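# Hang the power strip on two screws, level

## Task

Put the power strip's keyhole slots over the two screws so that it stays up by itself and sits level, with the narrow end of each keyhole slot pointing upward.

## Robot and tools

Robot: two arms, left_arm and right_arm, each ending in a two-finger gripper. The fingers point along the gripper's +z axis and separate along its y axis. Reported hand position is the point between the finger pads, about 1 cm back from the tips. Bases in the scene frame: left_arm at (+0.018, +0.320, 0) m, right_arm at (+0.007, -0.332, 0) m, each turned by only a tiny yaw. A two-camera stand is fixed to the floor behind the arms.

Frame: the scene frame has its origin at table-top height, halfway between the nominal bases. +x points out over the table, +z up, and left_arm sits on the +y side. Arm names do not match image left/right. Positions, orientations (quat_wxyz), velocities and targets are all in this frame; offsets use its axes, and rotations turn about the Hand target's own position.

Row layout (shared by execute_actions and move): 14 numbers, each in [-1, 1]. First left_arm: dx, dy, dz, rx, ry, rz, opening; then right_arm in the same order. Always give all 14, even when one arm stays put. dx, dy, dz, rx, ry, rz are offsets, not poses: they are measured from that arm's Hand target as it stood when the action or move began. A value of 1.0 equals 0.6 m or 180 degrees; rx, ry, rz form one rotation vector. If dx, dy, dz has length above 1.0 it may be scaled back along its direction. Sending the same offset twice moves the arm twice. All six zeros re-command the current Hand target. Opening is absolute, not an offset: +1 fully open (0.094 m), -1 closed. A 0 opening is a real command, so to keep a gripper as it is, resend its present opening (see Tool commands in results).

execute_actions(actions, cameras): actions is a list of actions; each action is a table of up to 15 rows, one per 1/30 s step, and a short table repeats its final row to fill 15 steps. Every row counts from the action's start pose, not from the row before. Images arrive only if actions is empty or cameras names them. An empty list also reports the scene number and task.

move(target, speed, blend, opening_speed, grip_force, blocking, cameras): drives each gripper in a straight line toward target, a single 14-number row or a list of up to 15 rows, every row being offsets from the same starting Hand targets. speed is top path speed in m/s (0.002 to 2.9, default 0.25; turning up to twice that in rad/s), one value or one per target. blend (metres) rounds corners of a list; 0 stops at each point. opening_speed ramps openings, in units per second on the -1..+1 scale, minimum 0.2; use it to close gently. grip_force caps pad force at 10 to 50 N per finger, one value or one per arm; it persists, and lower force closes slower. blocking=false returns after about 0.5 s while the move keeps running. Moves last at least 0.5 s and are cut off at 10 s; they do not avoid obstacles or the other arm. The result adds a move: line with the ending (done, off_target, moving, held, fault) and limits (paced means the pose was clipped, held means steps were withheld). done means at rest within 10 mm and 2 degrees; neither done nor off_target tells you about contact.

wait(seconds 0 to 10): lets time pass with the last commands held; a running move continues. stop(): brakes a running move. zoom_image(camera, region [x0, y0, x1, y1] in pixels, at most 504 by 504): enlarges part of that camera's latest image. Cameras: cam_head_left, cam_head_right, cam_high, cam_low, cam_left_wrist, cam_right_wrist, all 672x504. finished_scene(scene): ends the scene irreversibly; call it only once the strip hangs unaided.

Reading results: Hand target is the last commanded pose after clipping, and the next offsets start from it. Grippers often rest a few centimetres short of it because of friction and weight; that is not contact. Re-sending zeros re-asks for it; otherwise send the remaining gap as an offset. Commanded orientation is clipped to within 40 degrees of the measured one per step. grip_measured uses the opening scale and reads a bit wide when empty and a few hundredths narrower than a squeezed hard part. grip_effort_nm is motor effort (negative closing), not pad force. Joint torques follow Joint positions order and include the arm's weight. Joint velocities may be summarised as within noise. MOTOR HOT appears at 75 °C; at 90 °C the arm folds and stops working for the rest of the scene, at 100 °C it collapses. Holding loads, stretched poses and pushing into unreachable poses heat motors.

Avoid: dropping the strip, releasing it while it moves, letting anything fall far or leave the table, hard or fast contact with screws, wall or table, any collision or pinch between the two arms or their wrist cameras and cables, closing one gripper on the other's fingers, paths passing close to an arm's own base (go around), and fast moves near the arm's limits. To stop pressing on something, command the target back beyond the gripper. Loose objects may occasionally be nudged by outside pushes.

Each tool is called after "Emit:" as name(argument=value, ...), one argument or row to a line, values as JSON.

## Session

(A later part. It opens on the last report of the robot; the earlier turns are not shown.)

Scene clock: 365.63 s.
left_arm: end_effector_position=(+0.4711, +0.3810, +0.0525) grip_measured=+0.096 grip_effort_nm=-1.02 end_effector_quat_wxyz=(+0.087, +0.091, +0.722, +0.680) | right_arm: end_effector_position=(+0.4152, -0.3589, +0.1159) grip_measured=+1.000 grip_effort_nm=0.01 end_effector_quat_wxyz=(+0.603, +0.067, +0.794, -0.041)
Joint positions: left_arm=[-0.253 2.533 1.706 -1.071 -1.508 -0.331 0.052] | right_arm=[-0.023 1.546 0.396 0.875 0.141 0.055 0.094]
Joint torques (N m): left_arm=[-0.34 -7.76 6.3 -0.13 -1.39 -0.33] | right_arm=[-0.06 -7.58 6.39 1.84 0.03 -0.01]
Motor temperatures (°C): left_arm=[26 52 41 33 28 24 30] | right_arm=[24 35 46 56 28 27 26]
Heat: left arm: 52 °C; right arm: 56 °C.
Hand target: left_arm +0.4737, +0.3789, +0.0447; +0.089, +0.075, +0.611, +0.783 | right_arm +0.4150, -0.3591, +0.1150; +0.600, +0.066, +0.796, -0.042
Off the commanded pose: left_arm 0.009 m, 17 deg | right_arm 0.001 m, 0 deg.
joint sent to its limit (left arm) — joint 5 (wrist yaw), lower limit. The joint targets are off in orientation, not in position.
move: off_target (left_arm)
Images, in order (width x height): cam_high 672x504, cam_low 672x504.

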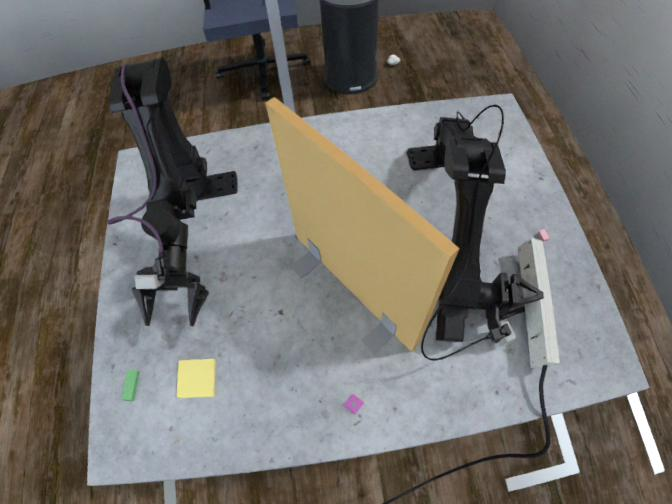

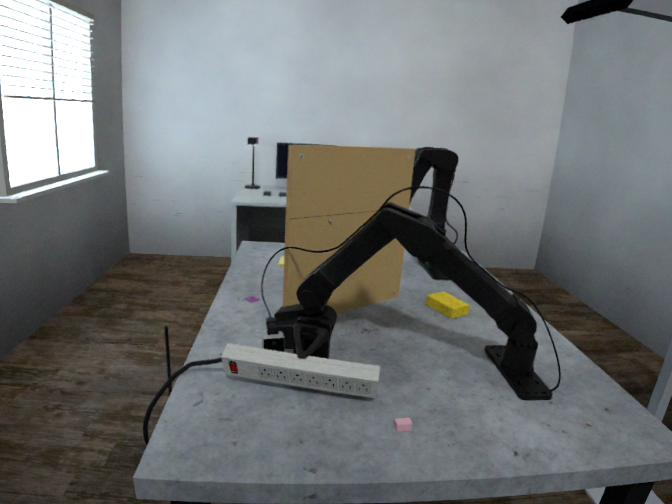

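Emit:
move(
  target=[
    [0,0,-0.005,-0.08,0.015,0,-0.04,0,0,0,0,0,0,1],
    [0,0,-0.035,-0.08,0.015,0,-0.04,0,0,0,0,0,0,1],
  ],
  speed=0.05,
  cameras=["cam_low"],
)

Emit:
zoom_image(
  camera="cam_low",
  region=[200, 280, 410, 420],
)

Scene clock: 388.90 s.
left_arm: end_effector_position=(+0.4755, +0.3793, +0.0457) grip_measured=+0.096 grip_effort_nm=-1.02 end_effector_quat_wxyz=(+0.096, +0.073, +0.735, +0.667) | right_arm: end_effector_position=(+0.4152, -0.3589, +0.1159) grip_measured=+1.000 grip_effort_nm=0.01 end_effector_quat_wxyz=(+0.603, +0.067, +0.794, -0.041)
Joint positions: left_arm=[-0.253 2.557 1.749 -1.086 -1.475 -0.369 0.052] | right_arm=[-0.023 1.546 0.396 0.875 0.141 0.055 0.094]
Joint torques (N m): left_arm=[-0.42 -5.81 5.22 -0.1 -1.35 -0.5] | right_arm=[-0.06 -7.62 6.38 1.84 0.04 -0.01]
Motor temperatures (°C): left_arm=[26 48 41 32 29 24 30] | right_arm=[24 35 46 56 28 27 26]
Heat: left arm: 48 °C; right arm: 56 °C.
Hand target: left_arm +0.4737, +0.3789, +0.0237; +0.083, +0.081, +0.706, +0.698 | right_arm +0.4150, -0.3591, +0.1150; +0.600, +0.066, +0.796, -0.042
Off the commanded pose: left_arm 0.022 m, 5 deg | right_arm 0.001 m, 0 deg.
move: off_target (left_arm)
Images, in order (width x height): cam_low 672x504.

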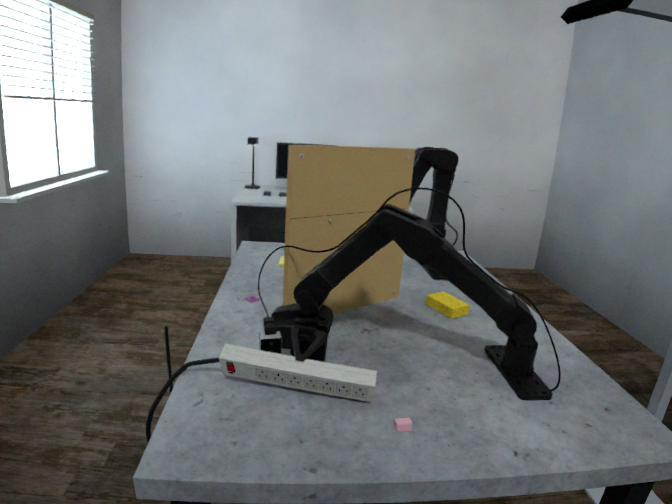

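Scaled by 2.400 from the camera's 672x504 image, which has a finer 960x720 frame.

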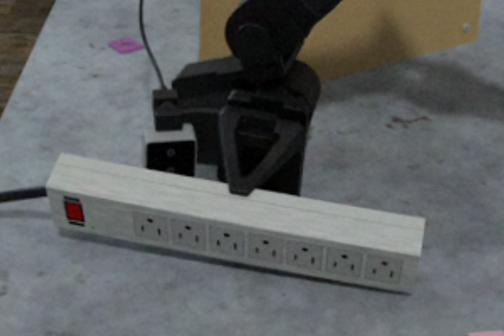

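Emit:
move(
  target=[
    [0,0,0.01,0,0,0,0.3,0,0,0,0,0,0,1],
    [-0.03,-0.15,0.01,0,0,0,0.3,0,0,0,0,0,0,1],
  ],
  speed=0.03,
  opening_speed=0.25,
  cameras=["cam_low","cam_left_wrist"],
)

Scene clock: 397.90 s.
left_arm: end_effector_position=(+0.4697, +0.3372, +0.0589) grip_measured=+0.299 grip_effort_nm=0.08 end_effector_quat_wxyz=(+0.145, +0.036, +0.753, +0.641) | right_arm: end_effector_position=(+0.4152, -0.3589, +0.1159) grip_measured=+1.000 grip_effort_nm=0.01 end_effector_quat_wxyz=(+0.603, +0.067, +0.794, -0.041)
Joint positions: left_arm=[-0.348 2.613 1.915 -1.495 -1.402 -0.803 0.061] | right_arm=[-0.023 1.546 0.396 0.875 0.141 0.055 0.094]
Joint torques (N m): left_arm=[-8.54 -6.34 3.21 -1.16 -0.74 -0.22] | right_arm=[-0.05 -7.64 6.38 1.84 0.04 -0.01]
Motor temperatures (°C): left_arm=[27 47 40 32 29 24 30] | right_arm=[24 35 46 56 28 27 26]
Heat: left arm: 47 °C; right arm: 56 °C.
Hand target: left_arm +0.4557, +0.2890, +0.0297; +0.083, +0.081, +0.706, +0.698 | right_arm +0.4150, -0.3591, +0.1150; +0.600, +0.066, +0.796, -0.042
Off the commanded pose: left_arm 0.058 m, 12 deg | right_arm 0.001 m, 0 deg.
joint sent to its limit (left arm) — joint 4 (wrist pitch), lower limit. The joint targets are off in position and orientation.
move: off_target (left_arm)
Images, in order (width x height): cam_low 672x504, cam_left_wrist 672x504.

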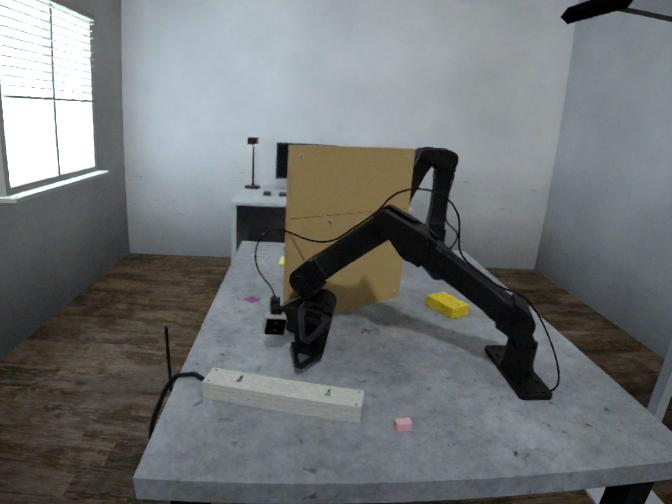

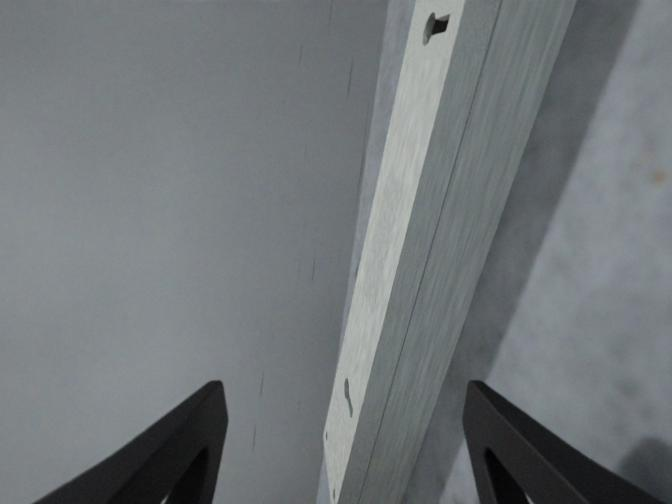

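Emit:
move(
  target=[
    [-0.02,-0.02,0.2,0,0,0,1,0,0,0,0,0,0,1],
    [-0.12,0.05,0.3,-0.25,-0.056,-0.126,1,0,0,0,0,0,0,1],
    [-0.21,0.268,0.2,-0.502,-0.112,-0.253,1,0,0,0,0,0,0,1],
  ],
  speed=0.25,
  blend=[0.02,0.03,0],
  cameras=["cam_left_wrist","cam_high"],
)

Scene clock: 418.50 s.
left_arm: end_effector_position=(+0.3254, +0.4480, +0.1393) grip_measured=+0.999 grip_effort_nm=0.08 end_effector_quat_wxyz=(+0.446, +0.123, +0.884, -0.066) | right_arm: end_effector_position=(+0.4152, -0.3589, +0.1159) grip_measured=+1.000 grip_effort_nm=0.01 end_effector_quat_wxyz=(+0.603, +0.067, +0.794, -0.041)
Joint positions: left_arm=[0.803 1.332 0.811 -0.47 0.782 0.814 0.094] | right_arm=[-0.023 1.546 0.396 0.875 0.141 0.055 0.094]
Joint torques (N m): left_arm=[0.35 -3.59 10.58 1.08 0.77 0.2] | right_arm=[-0.05 -7.62 6.38 1.84 0.03 -0.02]
Motor temperatures (°C): left_arm=[30 45 40 34 28 24 29] | right_arm=[24 35 46 56 28 27 26]
Heat: left arm: 45 °C; right arm: 56 °C.
Hand target: left_arm +0.3297, +0.4497, +0.1497; +0.457, +0.131, +0.877, -0.067 | right_arm +0.4150, -0.3591, +0.1150; +0.600, +0.066, +0.796, -0.042
Off the commanded pose: left_arm 0.011 m, 2 deg | right_arm 0.001 m, 0 deg.
move: off_target (left_arm)
Images, in order (width x height): cam_high 672x504, cam_left_wrist 672x504.

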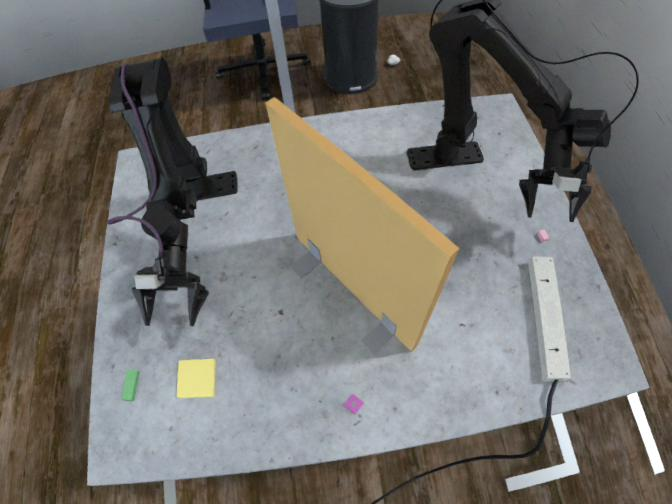

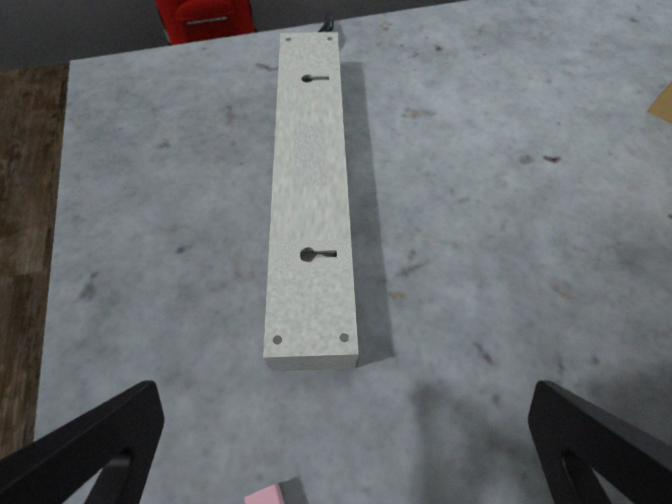

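Emit:
move(
  target=[
    [0.112,-0.003,-0.1,0,0,0.01,1,0,0,0,0,0,0,1],
    [0.112,-0.003,-0.205,0,0,0.01,1,0,0,0,0,0,0,1],
    [0.112,-0.003,-0.205,0,0,0.01,-0.05,0,0,0,0,0,0,1],
  ],
  speed=[0.15,0.08,0.08],
  opening_speed=0.7,
  cameras=["cam_left_wrist","cam_low"],
)

Scene clock: 431.40 s.
left_arm: end_effector_position=(+0.3972, +0.4523, +0.0300) grip_measured=+0.041 grip_effort_nm=-1.01 end_effector_quat_wxyz=(+0.457, +0.116, +0.880, -0.054) | right_arm: end_effector_position=(+0.4152, -0.3589, +0.1159) grip_measured=+1.000 grip_effort_nm=0.01 end_effector_quat_wxyz=(+0.603, +0.067, +0.794, -0.041)
Joint positions: left_arm=[0.636 1.792 0.695 0.268 0.672 0.609 0.049] | right_arm=[-0.023 1.546 0.396 0.875 0.141 0.055 0.094]
Joint torques (N m): left_arm=[-0.53 -6.24 4.83 1.59 0.41 0.01] | right_arm=[-0.05 -7.61 6.34 1.84 0.04 -0.02]
Motor temperatures (°C): left_arm=[28 44 41 34 28 24 29] | right_arm=[24 35 46 56 28 27 26]
Heat: left arm: 44 °C; right arm: 56 °C.
Hand target: left_arm +0.3969, +0.4480, +0.0268; +0.458, +0.117, +0.879, -0.060 | right_arm +0.4150, -0.3591, +0.1150; +0.600, +0.066, +0.796, -0.042
Off the commanded pose: left_arm 0.005 m, 1 deg | right_arm 0.001 m, 0 deg.
move: done
Images, in order (width x height): cam_low 672x504, cam_left_wrist 672x504.

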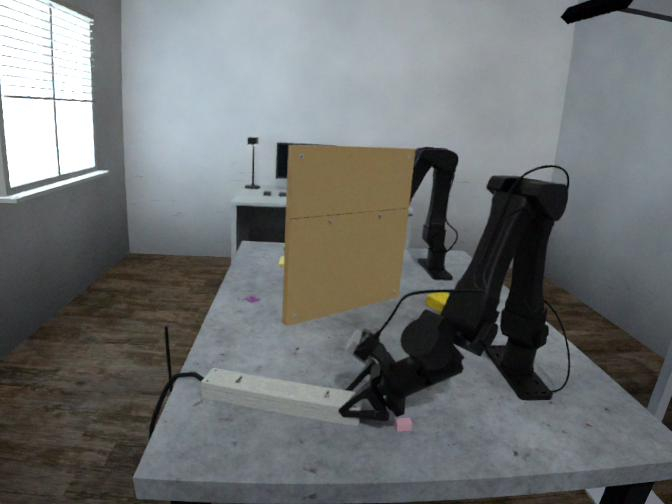

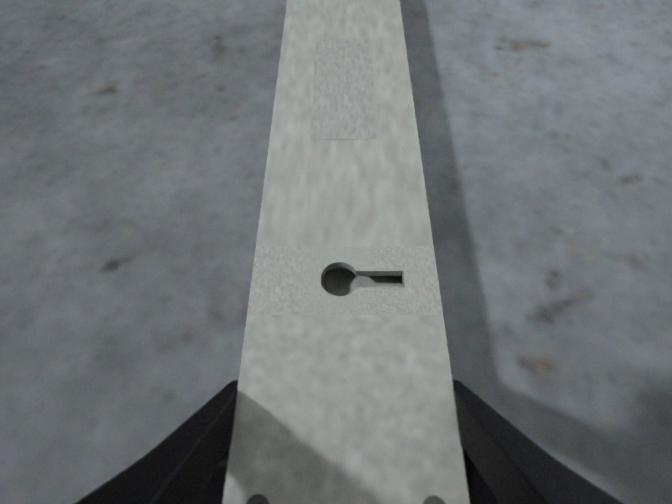

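Emit:
move(
  target=[
    [0,0,0.17,0,0,0,-0.05,0,0,0,0,0,0,1],
    [0.0,0,0.19,0.48,-0.14,0,-0.05,0,0,0,0,0,0,1],
  ],
  speed=0.25,
  cameras=["cam_low","cam_high"],
)

Scene clock: 442.80 s.
left_arm: end_effector_position=(+0.3923, +0.4434, +0.0956) grip_measured=+0.041 grip_effort_nm=-1.02 end_effector_quat_wxyz=(+0.378, +0.452, +0.617, +0.522) | right_arm: end_effector_position=(+0.4152, -0.3589, +0.1159) grip_measured=+1.000 grip_effort_nm=0.01 end_effector_quat_wxyz=(+0.603, +0.067, +0.794, -0.041)
Joint positions: left_arm=[0.339 1.758 0.262 1.327 0.007 1.578 0.049] | right_arm=[-0.023 1.546 0.396 0.875 0.141 0.055 0.094]
Joint torques (N m): left_arm=[0.29 -5.34 4.56 3.51 -0.11 -0.14] | right_arm=[-0.03 -7.6 6.41 1.83 0.03 -0.02]
Motor temperatures (°C): left_arm=[27 44 40 37 28 24 30] | right_arm=[24 35 46 56 28 27 26]
Heat: left arm: 44 °C; right arm: 56 °C.
Hand target: left_arm +0.3970, +0.4479, +0.1408; +0.418, +0.406, +0.572, +0.578 | right_arm +0.4150, -0.3591, +0.1150; +0.600, +0.066, +0.796, -0.042
Off the commanded pose: left_arm 0.046 m, 11 deg | right_arm 0.001 m, 0 deg.
move: off_target (left_arm)
Images, in order (width x height): cam_high 672x504, cam_low 672x504.

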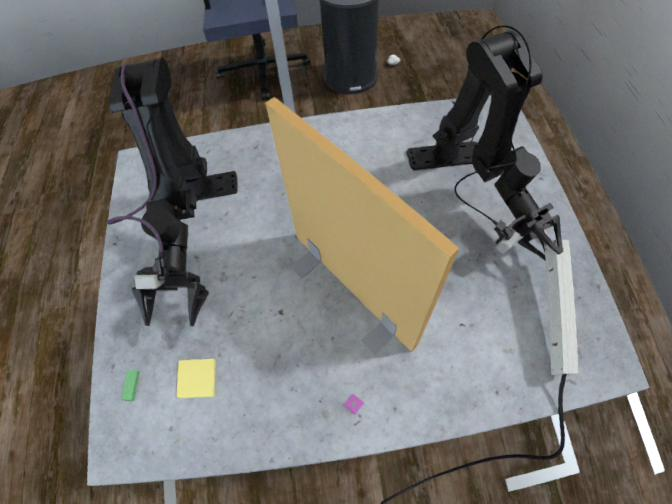

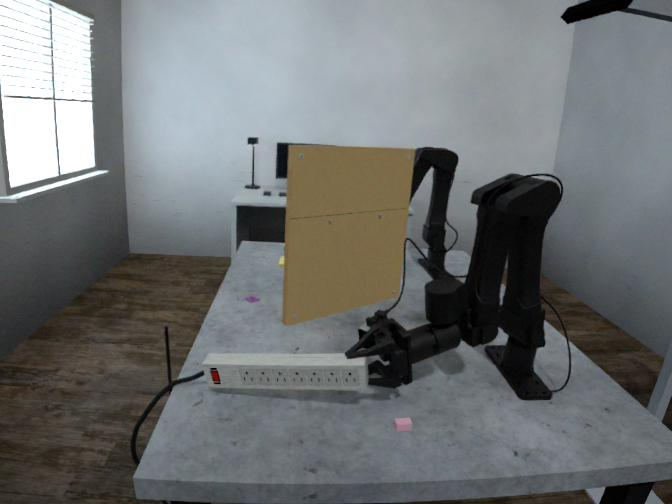

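Emit:
move(
  target=[0.0,0,0.08,0.27,-0.078,0,-0.05,0,0,0,0,0,0,1],
  speed=0.2,
  cameras=["cam_low","cam_high"],
)

Emit:
zoom_image(
  camera="cam_low",
  region=[180, 250, 460, 430],
)

Scene clock: 452.83 s.
left_arm: end_effector_position=(+0.3916, +0.4449, +0.1315) grip_measured=+0.041 grip_effort_nm=-1.02 end_effector_quat_wxyz=(+0.287, +0.583, +0.422, +0.633) | right_arm: end_effector_position=(+0.4152, -0.3589, +0.1159) grip_measured=+1.000 grip_effort_nm=0.01 end_effector_quat_wxyz=(+0.603, +0.067, +0.794, -0.041)
Joint positions: left_arm=[0.44 1.738 0.258 1.444 0.219 2.098 0.049] | right_arm=[-0.023 1.546 0.396 0.875 0.141 0.055 0.094]
Joint torques (N m): left_arm=[0.88 -7.97 7.23 3.08 0.21 0.05] | right_arm=[-0.03 -7.6 6.42 1.84 0.03 -0.01]
Motor temperatures (°C): left_arm=[27 43 40 44 28 24 30] | right_arm=[24 35 46 56 28 27 26]
Heat: left arm: 44 °C; right arm: 56 °C.
Hand target: left_arm +0.3970, +0.4479, +0.1887; +0.279, +0.470, +0.230, +0.805 | right_arm +0.4150, -0.3591, +0.1150; +0.600, +0.066, +0.796, -0.042
Off the commanded pose: left_arm 0.058 m, 32 deg | right_arm 0.001 m, 0 deg.
joint sent to its limit (left arm) — joint 4 (wrist pitch), upper limit; joint 6 (wrist roll), upper limit. The joint targets are off in position and orientation.
move: off_target (left_arm)
Images, in order (width x height): cam_high 672x504, cam_low 672x504.

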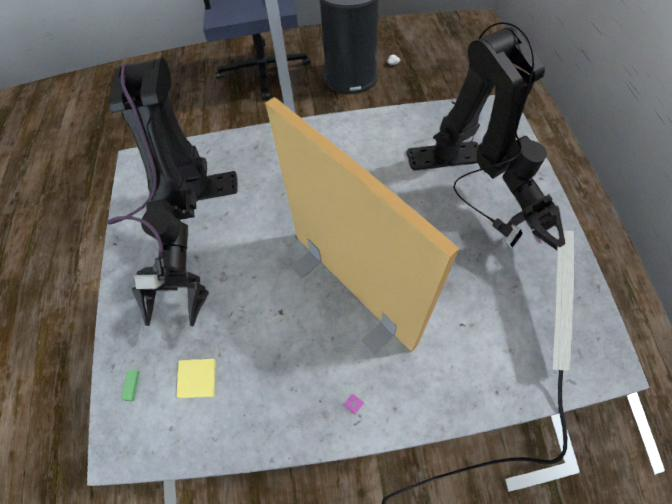

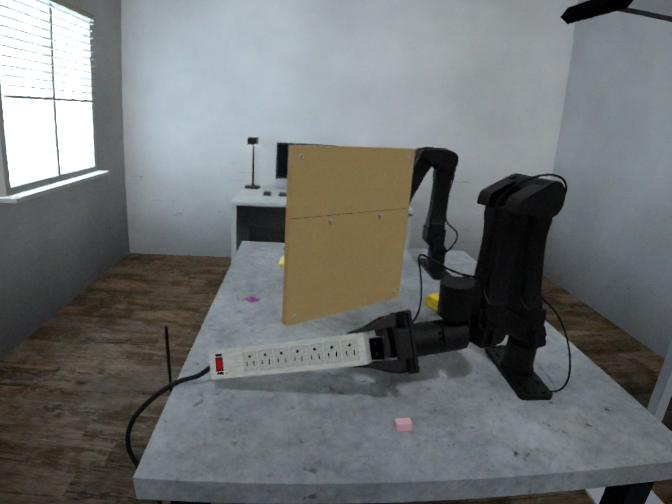

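Scaled by 1.800 from the camera's 672x504 image, which has a finer 960x720 frame.

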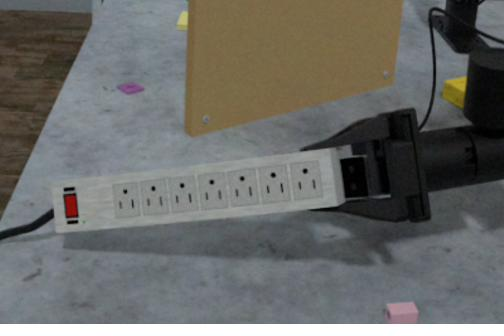

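Emit:
move(
  target=[
    [0.0,0,-0.08,-0.27,0.078,0,-0.05,0,0,0,0,0,0,1],
    [0.0,0,-0.145,-0.27,0.078,0,-0.05,0,0,0,0,0,0,1],
  ],
  speed=[0.2,0.1],
  blend=[0.01,0],
  cameras=["cam_low"],
)

Emit:
zoom_image(
  camera="cam_low",
  region=[180, 250, 460, 430],
)

Scene clock: 470.27 s.
left_arm: end_effector_position=(+0.3917, +0.4471, +0.0785) grip_measured=+0.041 grip_effort_nm=-1.02 end_effector_quat_wxyz=(+0.380, +0.445, +0.622, +0.521) | right_arm: end_effector_position=(+0.4152, -0.3589, +0.1159) grip_measured=+1.000 grip_effort_nm=0.01 end_effector_quat_wxyz=(+0.603, +0.067, +0.794, -0.041)
Joint positions: left_arm=[0.351 1.893 0.258 1.465 0.012 1.563 0.049] | right_arm=[-0.023 1.546 0.396 0.875 0.141 0.055 0.094]
Joint torques (N m): left_arm=[-0.73 -4.59 3.93 2.91 -0.17 -0.04] | right_arm=[-0.05 -7.6 6.39 1.84 0.03 -0.01]
Motor temperatures (°C): left_arm=[27 42 41 52 27 24 30] | right_arm=[24 35 45 56 28 27 26]
Heat: left arm: 52 °C; right arm: 56 °C.
Hand target: left_arm +0.3970, +0.4480, +0.1017; +0.418, +0.406, +0.572, +0.578 | right_arm +0.4150, -0.3591, +0.1150; +0.600, +0.066, +0.796, -0.042
Off the commanded pose: left_arm 0.024 m, 11 deg | right_arm 0.001 m, 0 deg.
joint sent to its limit (left arm) — joint 4 (wrist pitch), upper limit. The joint targets are off in orientation, not in position.
move: off_target (left_arm)
Images, in order (width x height): cam_low 672x504.

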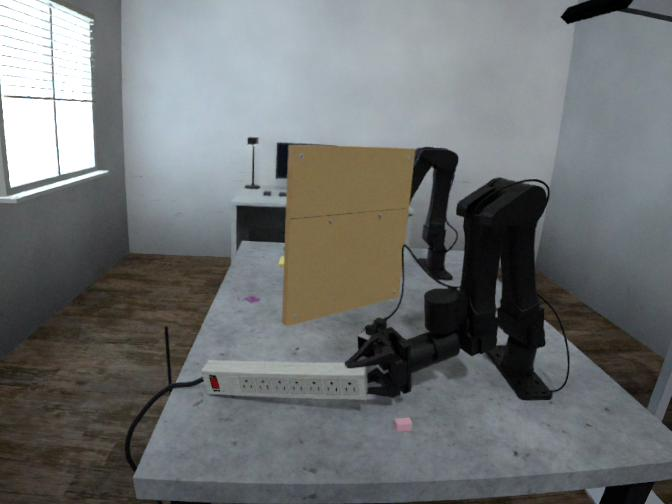

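Scaled by 1.800 from the camera's 672x504 image, which has a finer 960x720 frame.

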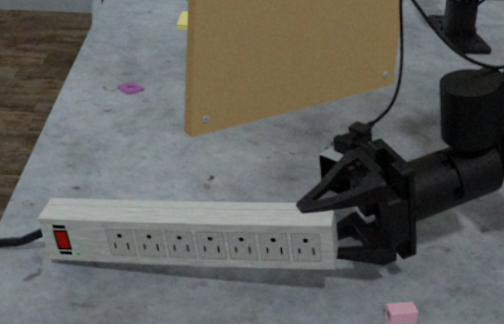

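Emit:
move(
  target=[0.0,0,-0.068,-0.03,0.009,0,-0.05,0,0,0,0,0,0,1],
  speed=0.06,
  cameras=["cam_low"],
)

Emit:
zoom_image(
  camera="cam_low",
  region=[180, 250, 460, 430],
)

Scene clock: 475.63 s.
left_arm: end_effector_position=(+0.3962, +0.4487, +0.0585) grip_measured=+0.041 grip_effort_nm=-1.02 end_effector_quat_wxyz=(+0.404, +0.411, +0.657, +0.487) | right_arm: end_effector_position=(+0.4152, -0.3589, +0.1159) grip_measured=+1.000 grip_effort_nm=0.01 end_effector_quat_wxyz=(+0.603, +0.067, +0.794, -0.041)
Joint positions: left_arm=[0.351 1.992 0.285 1.506 0.012 1.439 0.049] | right_arm=[-0.023 1.546 0.396 0.875 0.141 0.055 0.094]
Joint torques (N m): left_arm=[-0.88 -3.43 2.8 2.47 -0.17 0.5] | right_arm=[-0.06 -7.6 6.37 1.83 0.04 -0.02]
Motor temperatures (°C): left_arm=[27 42 40 53 27 24 30] | right_arm=[24 35 45 56 28 27 26]
Heat: left arm: 53 °C; right arm: 56 °C.
Hand target: left_arm +0.3969, +0.4480, +0.0610; +0.429, +0.394, +0.604, +0.544 | right_arm +0.4150, -0.3591, +0.1150; +0.600, +0.066, +0.796, -0.042
Off the commanded pose: left_arm 0.003 m, 10 deg | right_arm 0.001 m, 0 deg.
joint sent to its limit (left arm) — joint 4 (wrist pitch), upper limit. The joint targets are off in orientation, not in position.
move: off_target (left_arm)
Images, in order (width x height): cam_low 672x504.

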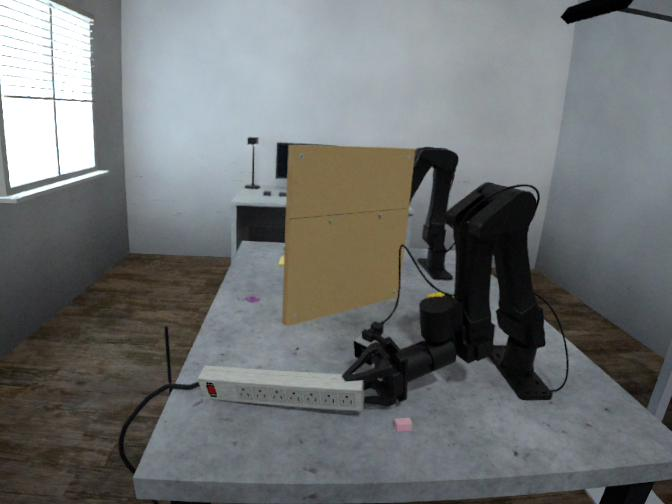

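Scaled by 1.800 from the camera's 672x504 image, which has a finer 960x720 frame.

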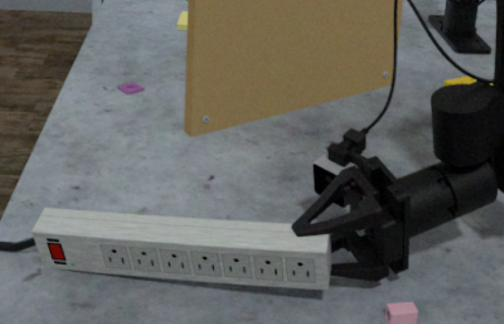

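Emit:
move(
  target=[
    [0.0,0,-0.03,0.04,-0.012,0,-0.05,0,0,0,0,0,0,1],
    [0.0,0,-0.03,0.04,-0.012,0,0.35,0,0,0,0,0,0,1],
    [-0.14,-0.046,-0.01,0.04,-0.012,0,0.35,0,0,0,0,0,0,1],
  ],
  speed=0.05,
  opening_speed=0.25,
  cameras=["cam_low","cam_left_wrist"],
)

Emit:
zoom_image(
  camera="cam_low",
  region=[180, 250, 460, 430],
)

Scene clock: 495.30 s.
left_arm: end_effector_position=(+0.3230, +0.4272, +0.0382) grip_measured=+0.349 grip_effort_nm=0.08 end_effector_quat_wxyz=(+0.328, +0.474, +0.662, +0.479) | right_arm: end_effector_position=(+0.4152, -0.3589, +0.1159) grip_measured=+1.000 grip_effort_nm=0.01 end_effector_quat_wxyz=(+0.603, +0.067, +0.794, -0.041)
Joint positions: left_arm=[0.34 1.851 0.015 1.504 -0.027 1.582 0.063] | right_arm=[-0.023 1.546 0.396 0.875 0.141 0.055 0.094]
Joint torques (N m): left_arm=[-0.34 -5.14 1.03 2.3 0.02 0.01] | right_arm=[-0.06 -7.61 6.39 1.83 0.03 -0.02]
Motor temperatures (°C): left_arm=[27 40 38 52 27 24 30] | right_arm=[24 36 45 56 28 27 26]
Heat: left arm: 52 °C; right arm: 56 °C.
Hand target: left_arm +0.3129, +0.4203, +0.0550; +0.415, +0.409, +0.561, +0.588 | right_arm +0.4150, -0.3591, +0.1150; +0.600, +0.066, +0.796, -0.042
Off the commanded pose: left_arm 0.021 m, 21 deg | right_arm 0.001 m, 0 deg.
joint sent to its limit (left arm) — joint 3 (elbow), lower limit, where the elbow is as bent as it goes. The joint targets are off in position and orientation.
move: off_target (left_arm); target 2's new opening was sent with left_arm's hand 0.014 m and 15 deg from that target
Images, in order (width x height): cam_low 672x504, cam_left_wrist 672x504.

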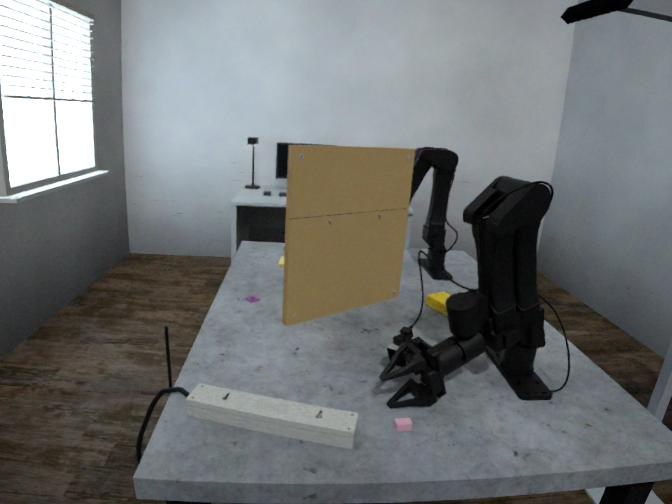

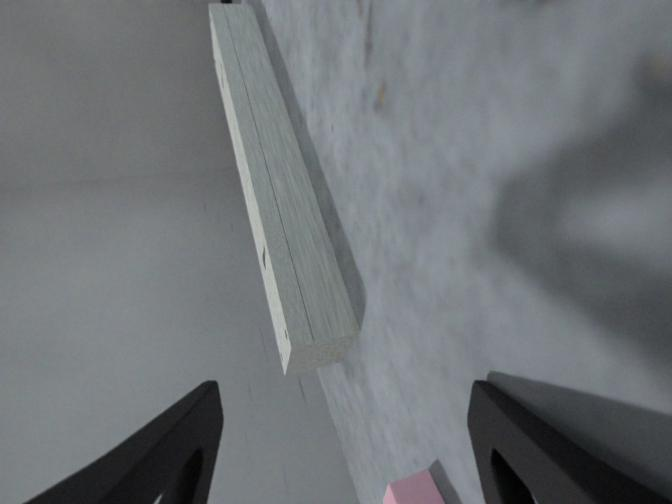

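Scaled by 1.800 from the camera's 672x504 image, which has a finer 960x720 frame.

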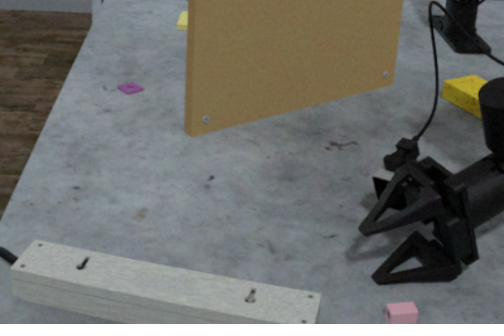

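Emit:
move(
  target=[
    [0.0,0,0.17,0,0,0,1,0,0,0,0,0,0,1],
    [0.028,0.067,0.158,-0.487,0.15,-0.008,1,0,0,0,0,0,0,1],
  ],
  speed=0.25,
  blend=[0.02,0],
  cameras=["cam_left_wrist"],
)

Scene clock: 510.43 s.
left_arm: end_effector_position=(+0.3257, +0.4578, +0.1394) grip_measured=+0.999 grip_effort_nm=0.08 end_effector_quat_wxyz=(+0.447, +0.129, +0.883, -0.063) | right_arm: end_effector_position=(+0.4152, -0.3589, +0.1159) grip_measured=+1.000 grip_effort_nm=0.01 end_effector_quat_wxyz=(+0.603, +0.067, +0.794, -0.041)
Joint positions: left_arm=[0.831 1.367 0.84 -0.487 0.798 0.86 0.094] | right_arm=[-0.023 1.546 0.396 0.875 0.141 0.055 0.094]
Joint torques (N m): left_arm=[0.62 -3.96 10.47 0.99 0.74 0] | right_arm=[-0.02 -7.61 6.38 1.83 0.05 -0.02]
Motor temperatures (°C): left_arm=[27 40 39 50 27 24 30] | right_arm=[24 36 45 56 28 27 26]
Heat: left arm: 50 °C; right arm: 56 °C.
Hand target: left_arm +0.3298, +0.4605, +0.1499; +0.458, +0.131, +0.877, -0.066 | right_arm +0.4150, -0.3591, +0.1150; +0.600, +0.066, +0.796, -0.042
Off the commanded pose: left_arm 0.011 m, 1 deg | right_arm 0.001 m, 0 deg.
move: off_target (left_arm)
Images, in order (width x height): cam_left_wrist 672x504.

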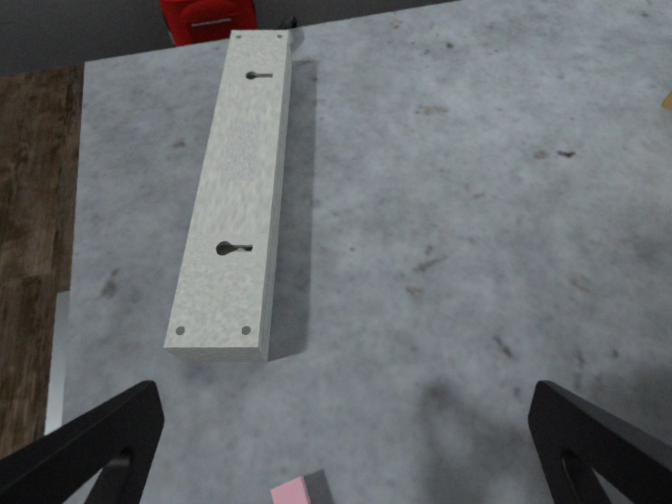

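Emit:
move(
  target=[
    [0.01,0.085,-0.185,0,0,0,1,0,0,0,0,0,0,1],
    [0.12,0.060,-0.2,0,0,0,1,0,0,0,0,0,0,1],
  ],
  cameras=["cam_left_wrist","cam_high"],
)

Scene clock: 527.83 s.
left_arm: end_effector_position=(+0.3936, +0.4923, +0.0258) grip_measured=+0.999 grip_effort_nm=0.08 end_effector_quat_wxyz=(+0.449, +0.127, +0.882, -0.069) | right_arm: end_effector_position=(+0.4152, -0.3589, +0.1159) grip_measured=+1.000 grip_effort_nm=0.01 end_effector_quat_wxyz=(+0.603, +0.067, +0.794, -0.041)
Joint positions: left_arm=[0.756 1.889 0.853 0.08 0.768 0.768 0.094] | right_arm=[-0.023 1.546 0.396 0.875 0.141 0.055 0.094]
Joint torques (N m): left_arm=[-0.31 -6.63 8.16 1.31 0.52 -0.01] | right_arm=[-0.05 -7.6 6.43 1.84 0.03 -0.01]
Motor temperatures (°C): left_arm=[27 39 40 46 27 24 29] | right_arm=[24 36 45 56 28 27 26]
Heat: left arm: 46 °C; right arm: 56 °C.
Hand target: left_arm +0.4017, +0.4966, +0.0298; +0.458, +0.131, +0.877, -0.066 | right_arm +0.4150, -0.3591, +0.1150; +0.600, +0.066, +0.796, -0.042
Off the commanded pose: left_arm 0.010 m, 1 deg | right_arm 0.001 m, 0 deg.
move: done
Images, in order (width x height): cam_high 672x504, cam_left_wrist 672x504.

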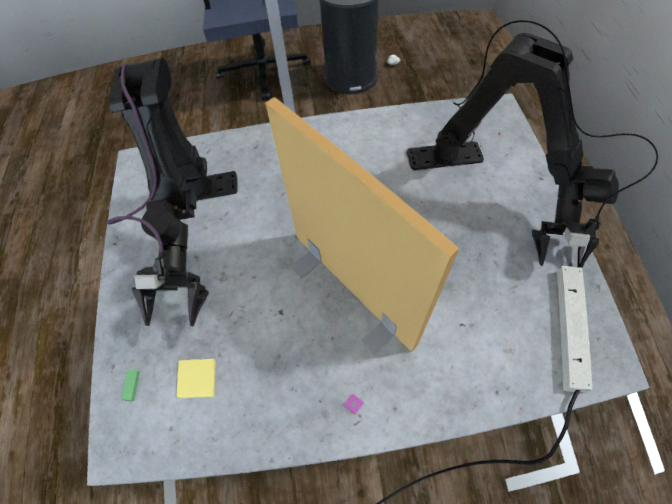

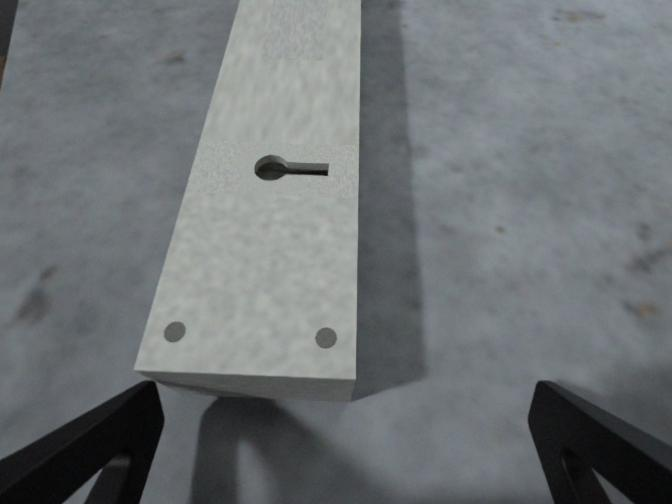

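Emit:
move(
  target=[
    [0.01,0.037,0,0,0,0,1,0,0,0,0,0,0,1],
    [0.085,0.017,0,0,0,0,1,0,0,0,0,0,0,1],
    [0.085,0.017,0,0,0,0,-0.1,0,0,0,0,0,0,1],
  ],
  cameras=["cam_left_wrist"],
)

Emit:
move(
  target=[
    [0.085,0.017,0,0,0,0,-0.1,0,0,0,0,0,0,1],
  ],
)

Scene clock: 537.13 s.
left_arm: end_effector_position=(+0.4460, +0.4997, +0.0261) grip_measured=+0.045 grip_effort_nm=-1.01 end_effector_quat_wxyz=(+0.449, +0.132, +0.881, -0.070) | right_arm: end_effector_position=(+0.4152, -0.3589, +0.1159) grip_measured=+1.000 grip_effort_nm=0.01 end_effector_quat_wxyz=(+0.603, +0.067, +0.794, -0.041)
Joint positions: left_arm=[0.676 2.021 1.046 0.072 0.724 0.692 0.049] | right_arm=[-0.023 1.546 0.396 0.875 0.141 0.055 0.094]
Joint torques (N m): left_arm=[0.44 -7.84 8.8 1.47 0.44 -0.08] | right_arm=[-0.03 -7.6 6.38 1.83 0.03 -0.01]
Motor temperatures (°C): left_arm=[27 39 41 46 27 24 29] | right_arm=[24 36 45 56 28 27 26]
Heat: left arm: 46 °C; right arm: 56 °C.
Hand target: left_arm +0.4528, +0.5068, +0.0299; +0.458, +0.131, +0.877, -0.066 | right_arm +0.4150, -0.3591, +0.1150; +0.600, +0.066, +0.796, -0.042
Off the commanded pose: left_arm 0.010 m, 1 deg | right_arm 0.001 m, 0 deg.
move: done; target 3's new opening was sent with left_arm's hand 0.011 m and 1 deg from that target
Images, in order (width x height): cam_left_wrist 672x504.

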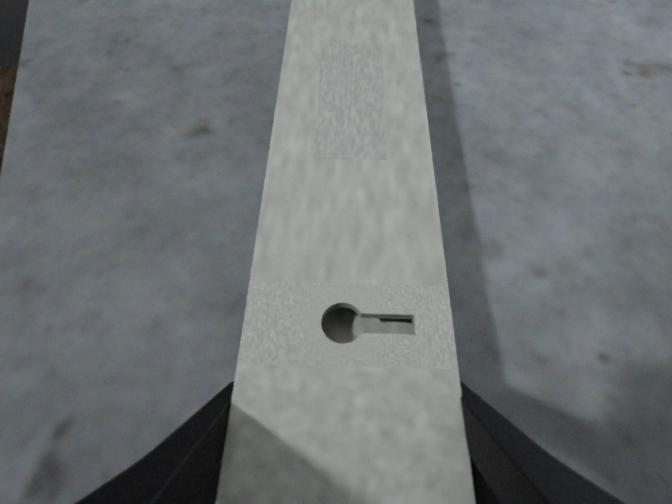

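Scene clock: 538.03 s.
left_arm: end_effector_position=(+0.4954, +0.5145, +0.0268) grip_measured=+0.044 grip_effort_nm=-1.02 end_effector_quat_wxyz=(+0.452, +0.131, +0.880, -0.067) | right_arm: end_effector_position=(+0.4152, -0.3589, +0.1159) grip_measured=+1.000 grip_effort_nm=0.01 end_effector_quat_wxyz=(+0.603, +0.067, +0.794, -0.041)
Joint positions: left_arm=[0.631 2.158 1.264 0.035 0.694 0.638 0.049] | right_arm=[-0.023 1.546 0.396 0.875 0.141 0.055 0.094]
Joint torques (N m): left_arm=[-0.51 -9.36 9.5 1.35 0.32 -0.09] | right_arm=[-0.03 -7.58 6.35 1.83 0.03 -0.01]
Motor temperatures (°C): left_arm=[27 39 41 46 27 24 29] | right_arm=[24 36 45 56 28 27 26]
Heat: left arm: 46 °C; right arm: 56 °C.
Hand target: left_arm +0.5037, +0.5169, +0.0296; +0.458, +0.131, +0.877, -0.066 | right_arm +0.4150, -0.3591, +0.1150; +0.600, +0.066, +0.796, -0.042
Off the commanded pose: left_arm 0.009 m, 1 deg | right_arm 0.001 m, 0 deg.
move: done

Emit:
move(
  target=[
    [-0.1,-0.08,0.24,0,0,0,-0.1,0,0,0,0,0,0,1],
    [-0.2,-0.16,0.24,-0.4,0.12,0,-0.1,0,0,0,0,0,0,1],
  ],
  blend=0.03,
)

Emit:
move(
  target=[
    [0,0,0,-0.32,0.093,0,-0.1,0,0,0,0,0,0,1],
  ],
  cameras=["cam_high","cam_low","cam_head_left"],
)

Scene clock: 547.00 s.
left_arm: end_effector_position=(+0.3728, +0.4173, +0.1474) grip_measured=+0.042 grip_effort_nm=-1.02 end_effector_quat_wxyz=(+0.251, -0.191, +0.771, -0.553) | right_arm: end_effector_position=(+0.4152, -0.3589, +0.1159) grip_measured=+1.000 grip_effort_nm=0.01 end_effector_quat_wxyz=(+0.603, +0.067, +0.794, -0.041)
Joint positions: left_arm=[0.775 1.996 1.359 -1.24 1.291 0.5 0.049] | right_arm=[-0.023 1.546 0.396 0.875 0.141 0.055 0.094]
Joint torques (N m): left_arm=[0.21 -8.39 9.13 -0.29 1.95 0.33] | right_arm=[-0.05 -7.6 6.38 1.84 0.02 -0.01]
Motor temperatures (°C): left_arm=[27 40 43 45 28 24 30] | right_arm=[24 36 45 56 28 27 26]
Heat: left arm: 45 °C; right arm: 56 °C.
Hand target: left_arm +0.3837, +0.4209, +0.1737; +0.286, -0.175, +0.737, -0.588 | right_arm +0.4150, -0.3591, +0.1150; +0.600, +0.066, +0.796, -0.042
Off the commanded pose: left_arm 0.029 m, 7 deg | right_arm 0.001 m, 0 deg.
move: off_target (left_arm)

Scene clock: 549.97 s.
left_arm: end_effector_position=(+0.3733, +0.4135, +0.1567) grip_measured=+0.042 grip_effort_nm=-1.02 end_effector_quat_wxyz=(-0.018, +0.464, -0.556, +0.689) | right_arm: end_effector_position=(+0.4152, -0.3589, +0.1159) grip_measured=+1.000 grip_effort_nm=0.01 end_effector_quat_wxyz=(+0.603, +0.067, +0.794, -0.041)
Joint positions: left_arm=[0.786 2.124 1.359 -1.549 1.504 0.076 0.049] | right_arm=[-0.023 1.546 0.396 0.875 0.141 0.055 0.094]
Joint torques (N m): left_arm=[0.18 -9.17 7.92 -0.72 1.33 0.04] | right_arm=[-0.03 -7.58 6.41 1.83 0.04 -0.02]
Motor temperatures (°C): left_arm=[27 41 43 45 28 24 30] | right_arm=[24 36 45 56 28 27 26]
Heat: left arm: 45 °C; right arm: 56 °C.
Hand target: left_arm +0.3837, +0.4209, +0.1737; -0.061, +0.370, -0.396, +0.838 | right_arm +0.4150, -0.3591, +0.1150; +0.600, +0.066, +0.796, -0.042
Off the commanded pose: left_arm 0.021 m, 28 deg | right_arm 0.001 m, 0 deg.
joint sent to its limit (left arm) — joint 4 (wrist pitch), lower limit; joint 5 (wrist yaw), upper limit. The joint targets are off in orientation, not in position.
move: off_target (left_arm)
Images, in order (width x height): cam_head_left 672x504, cam_high 672x504, cam_low 672x504.

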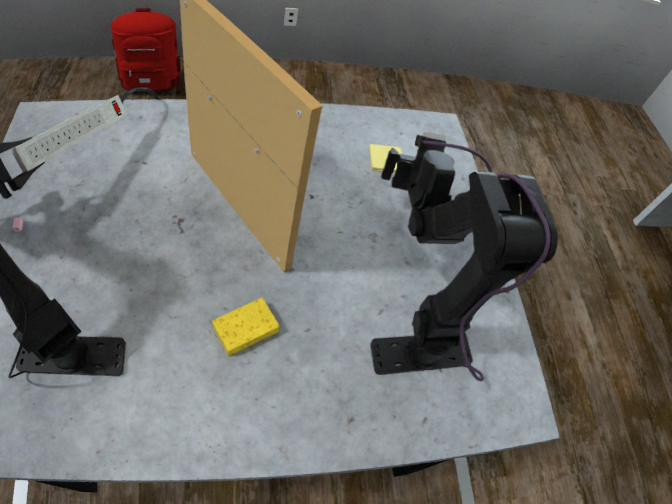

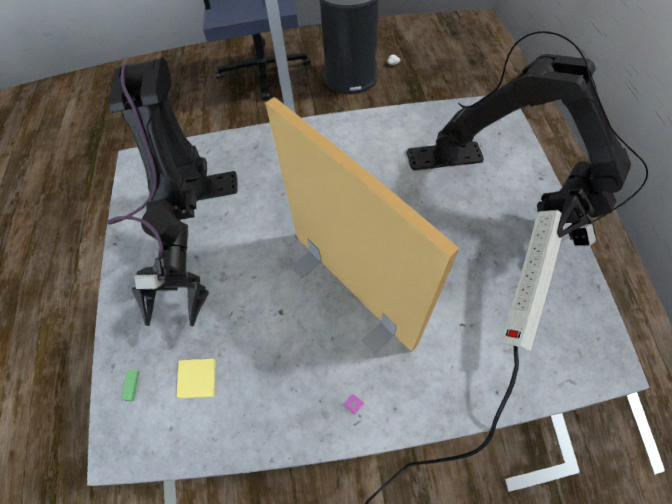

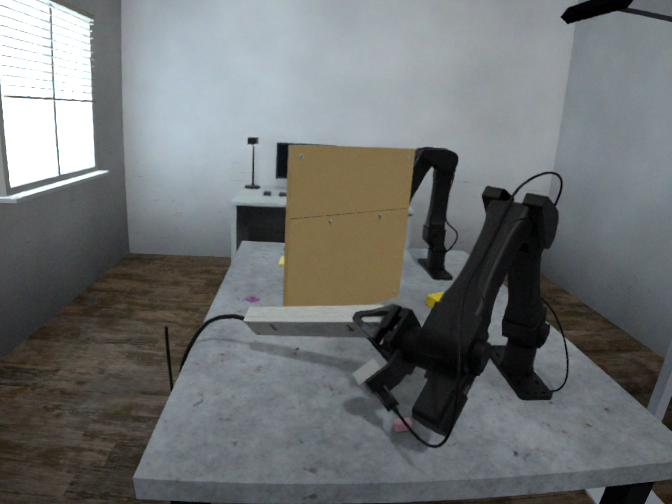

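Emit:
move(
  target=[
    [0,-0.05,-0.15,0,0,0,-0.1,0,0,0,0,0,0,1],
  ],
  speed=0.12,
  cameras=["cam_low","cam_high","cam_head_left"],
)

Scene clock: 568.47 s.
left_arm: end_effector_position=(+0.3818, +0.3989, +0.0973) grip_measured=+0.042 grip_effort_nm=-1.02 end_effector_quat_wxyz=(-0.030, +0.435, -0.562, +0.703) | right_arm: end_effector_position=(+0.4152, -0.3589, +0.1159) grip_measured=+1.000 grip_effort_nm=0.01 end_effector_quat_wxyz=(+0.603, +0.067, +0.794, -0.041)
Joint positions: left_arm=[0.736 2.33 1.344 -1.548 1.553 0.347 0.049] | right_arm=[-0.023 1.546 0.396 0.875 0.141 0.055 0.094]
Joint torques (N m): left_arm=[-1.58 -6.17 2.84 -0.71 0.66 0.13] | right_arm=[-0.05 -7.61 6.37 1.84 0.03 -0.02]
Motor temperatures (°C): left_arm=[26 43 43 43 29 24 30] | right_arm=[24 36 45 56 28 27 26]
Heat: left arm: 43 °C; right arm: 56 °C.
Hand target: left_arm +0.3837, +0.3909, +0.0837; -0.061, +0.370, -0.396, +0.838 | right_arm +0.4150, -0.3591, +0.1150; +0.600, +0.066, +0.796, -0.042
Off the commanded pose: left_arm 0.016 m, 26 deg | right_arm 0.001 m, 0 deg.
joint sent to its limit (left arm) — joint 5 (wrist yaw), upper limit. The joint targets are off in orientation, not in position.
move: off_target (left_arm)
Images, in order (width x height): cam_head_left 672x504, cam_high 672x504, cam_low 672x504.

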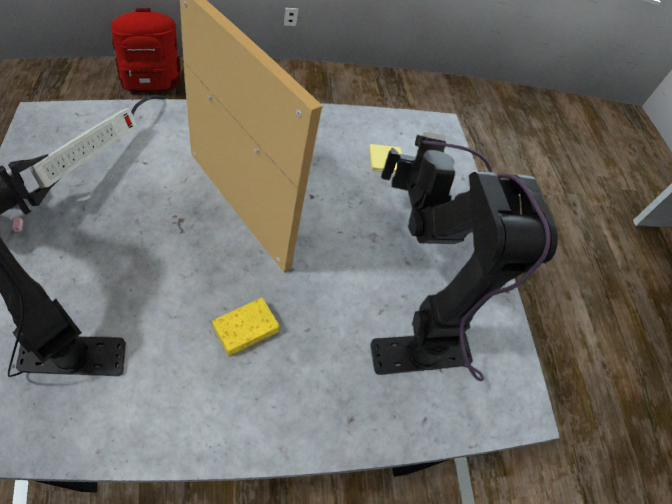

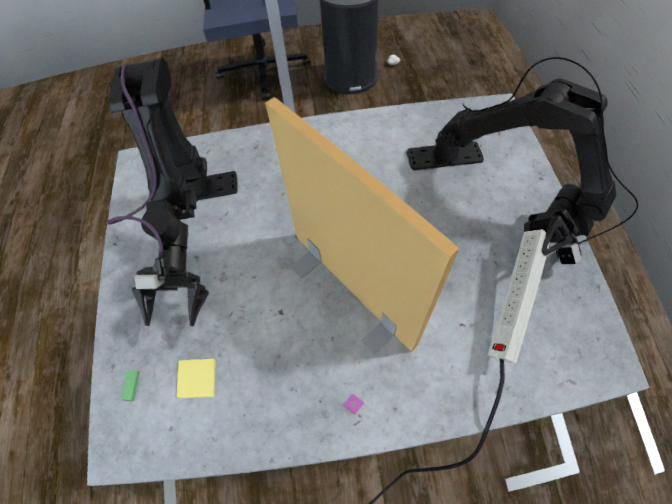

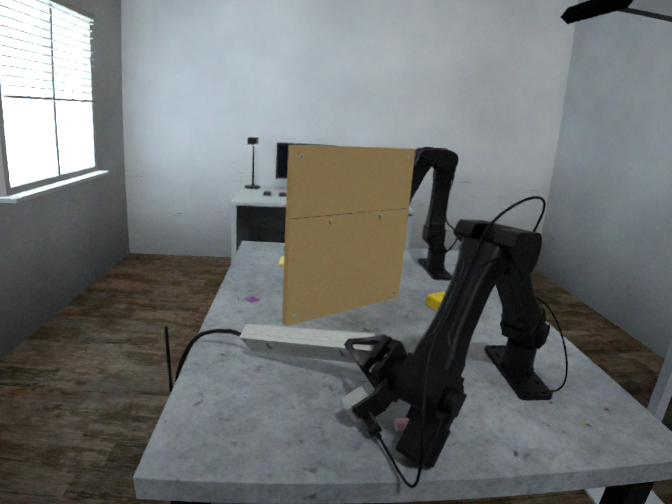

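Emit:
move(
  target=[
    [0,-0.02,-0.055,0,0,0,-0.1,0,0,0,0,0,0,1],
  ],
  speed=0.1,
  cameras=["cam_low"],
)

Scene clock: 573.77 s.
left_arm: end_effector_position=(+0.3838, +0.4002, +0.0959) grip_measured=+0.042 grip_effort_nm=-1.02 end_effector_quat_wxyz=(-0.048, +0.418, -0.575, +0.701) | right_arm: end_effector_position=(+0.4152, -0.3589, +0.1159) grip_measured=+1.000 grip_effort_nm=0.01 end_effector_quat_wxyz=(+0.603, +0.067, +0.794, -0.041)
Joint positions: left_arm=[0.735 2.356 1.373 -1.606 1.549 0.459 0.049] | right_arm=[-0.023 1.546 0.396 0.875 0.141 0.055 0.094]
Joint torques (N m): left_arm=[-3.41 -1.33 -0.2 -0.3 0.66 0.25] | right_arm=[-0.03 -7.57 6.37 1.84 0.03 -0.01]
Motor temperatures (°C): left_arm=[27 42 42 42 29 24 30] | right_arm=[24 36 45 56 28 27 26]
Heat: left arm: 42 °C; right arm: 56 °C.
Hand target: left_arm +0.3837, +0.3790, +0.0507; -0.061, +0.371, -0.396, +0.838 | right_arm +0.4150, -0.3591, +0.1150; +0.600, +0.066, +0.796, -0.042
Off the commanded pose: left_arm 0.050 m, 27 deg | right_arm 0.001 m, 0 deg.
joint read past its limit (left arm) — joint 4 (wrist pitch), lower limit.
joint sent to its limit (left arm) — joint 5 (wrist yaw), upper limit. The joint targets are off in position and orientation.
move: off_target (left_arm)
Images, in order (width x height): cam_low 672x504.

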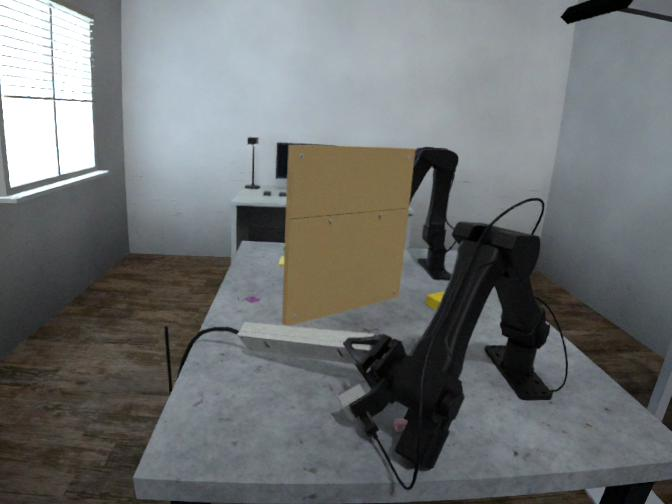

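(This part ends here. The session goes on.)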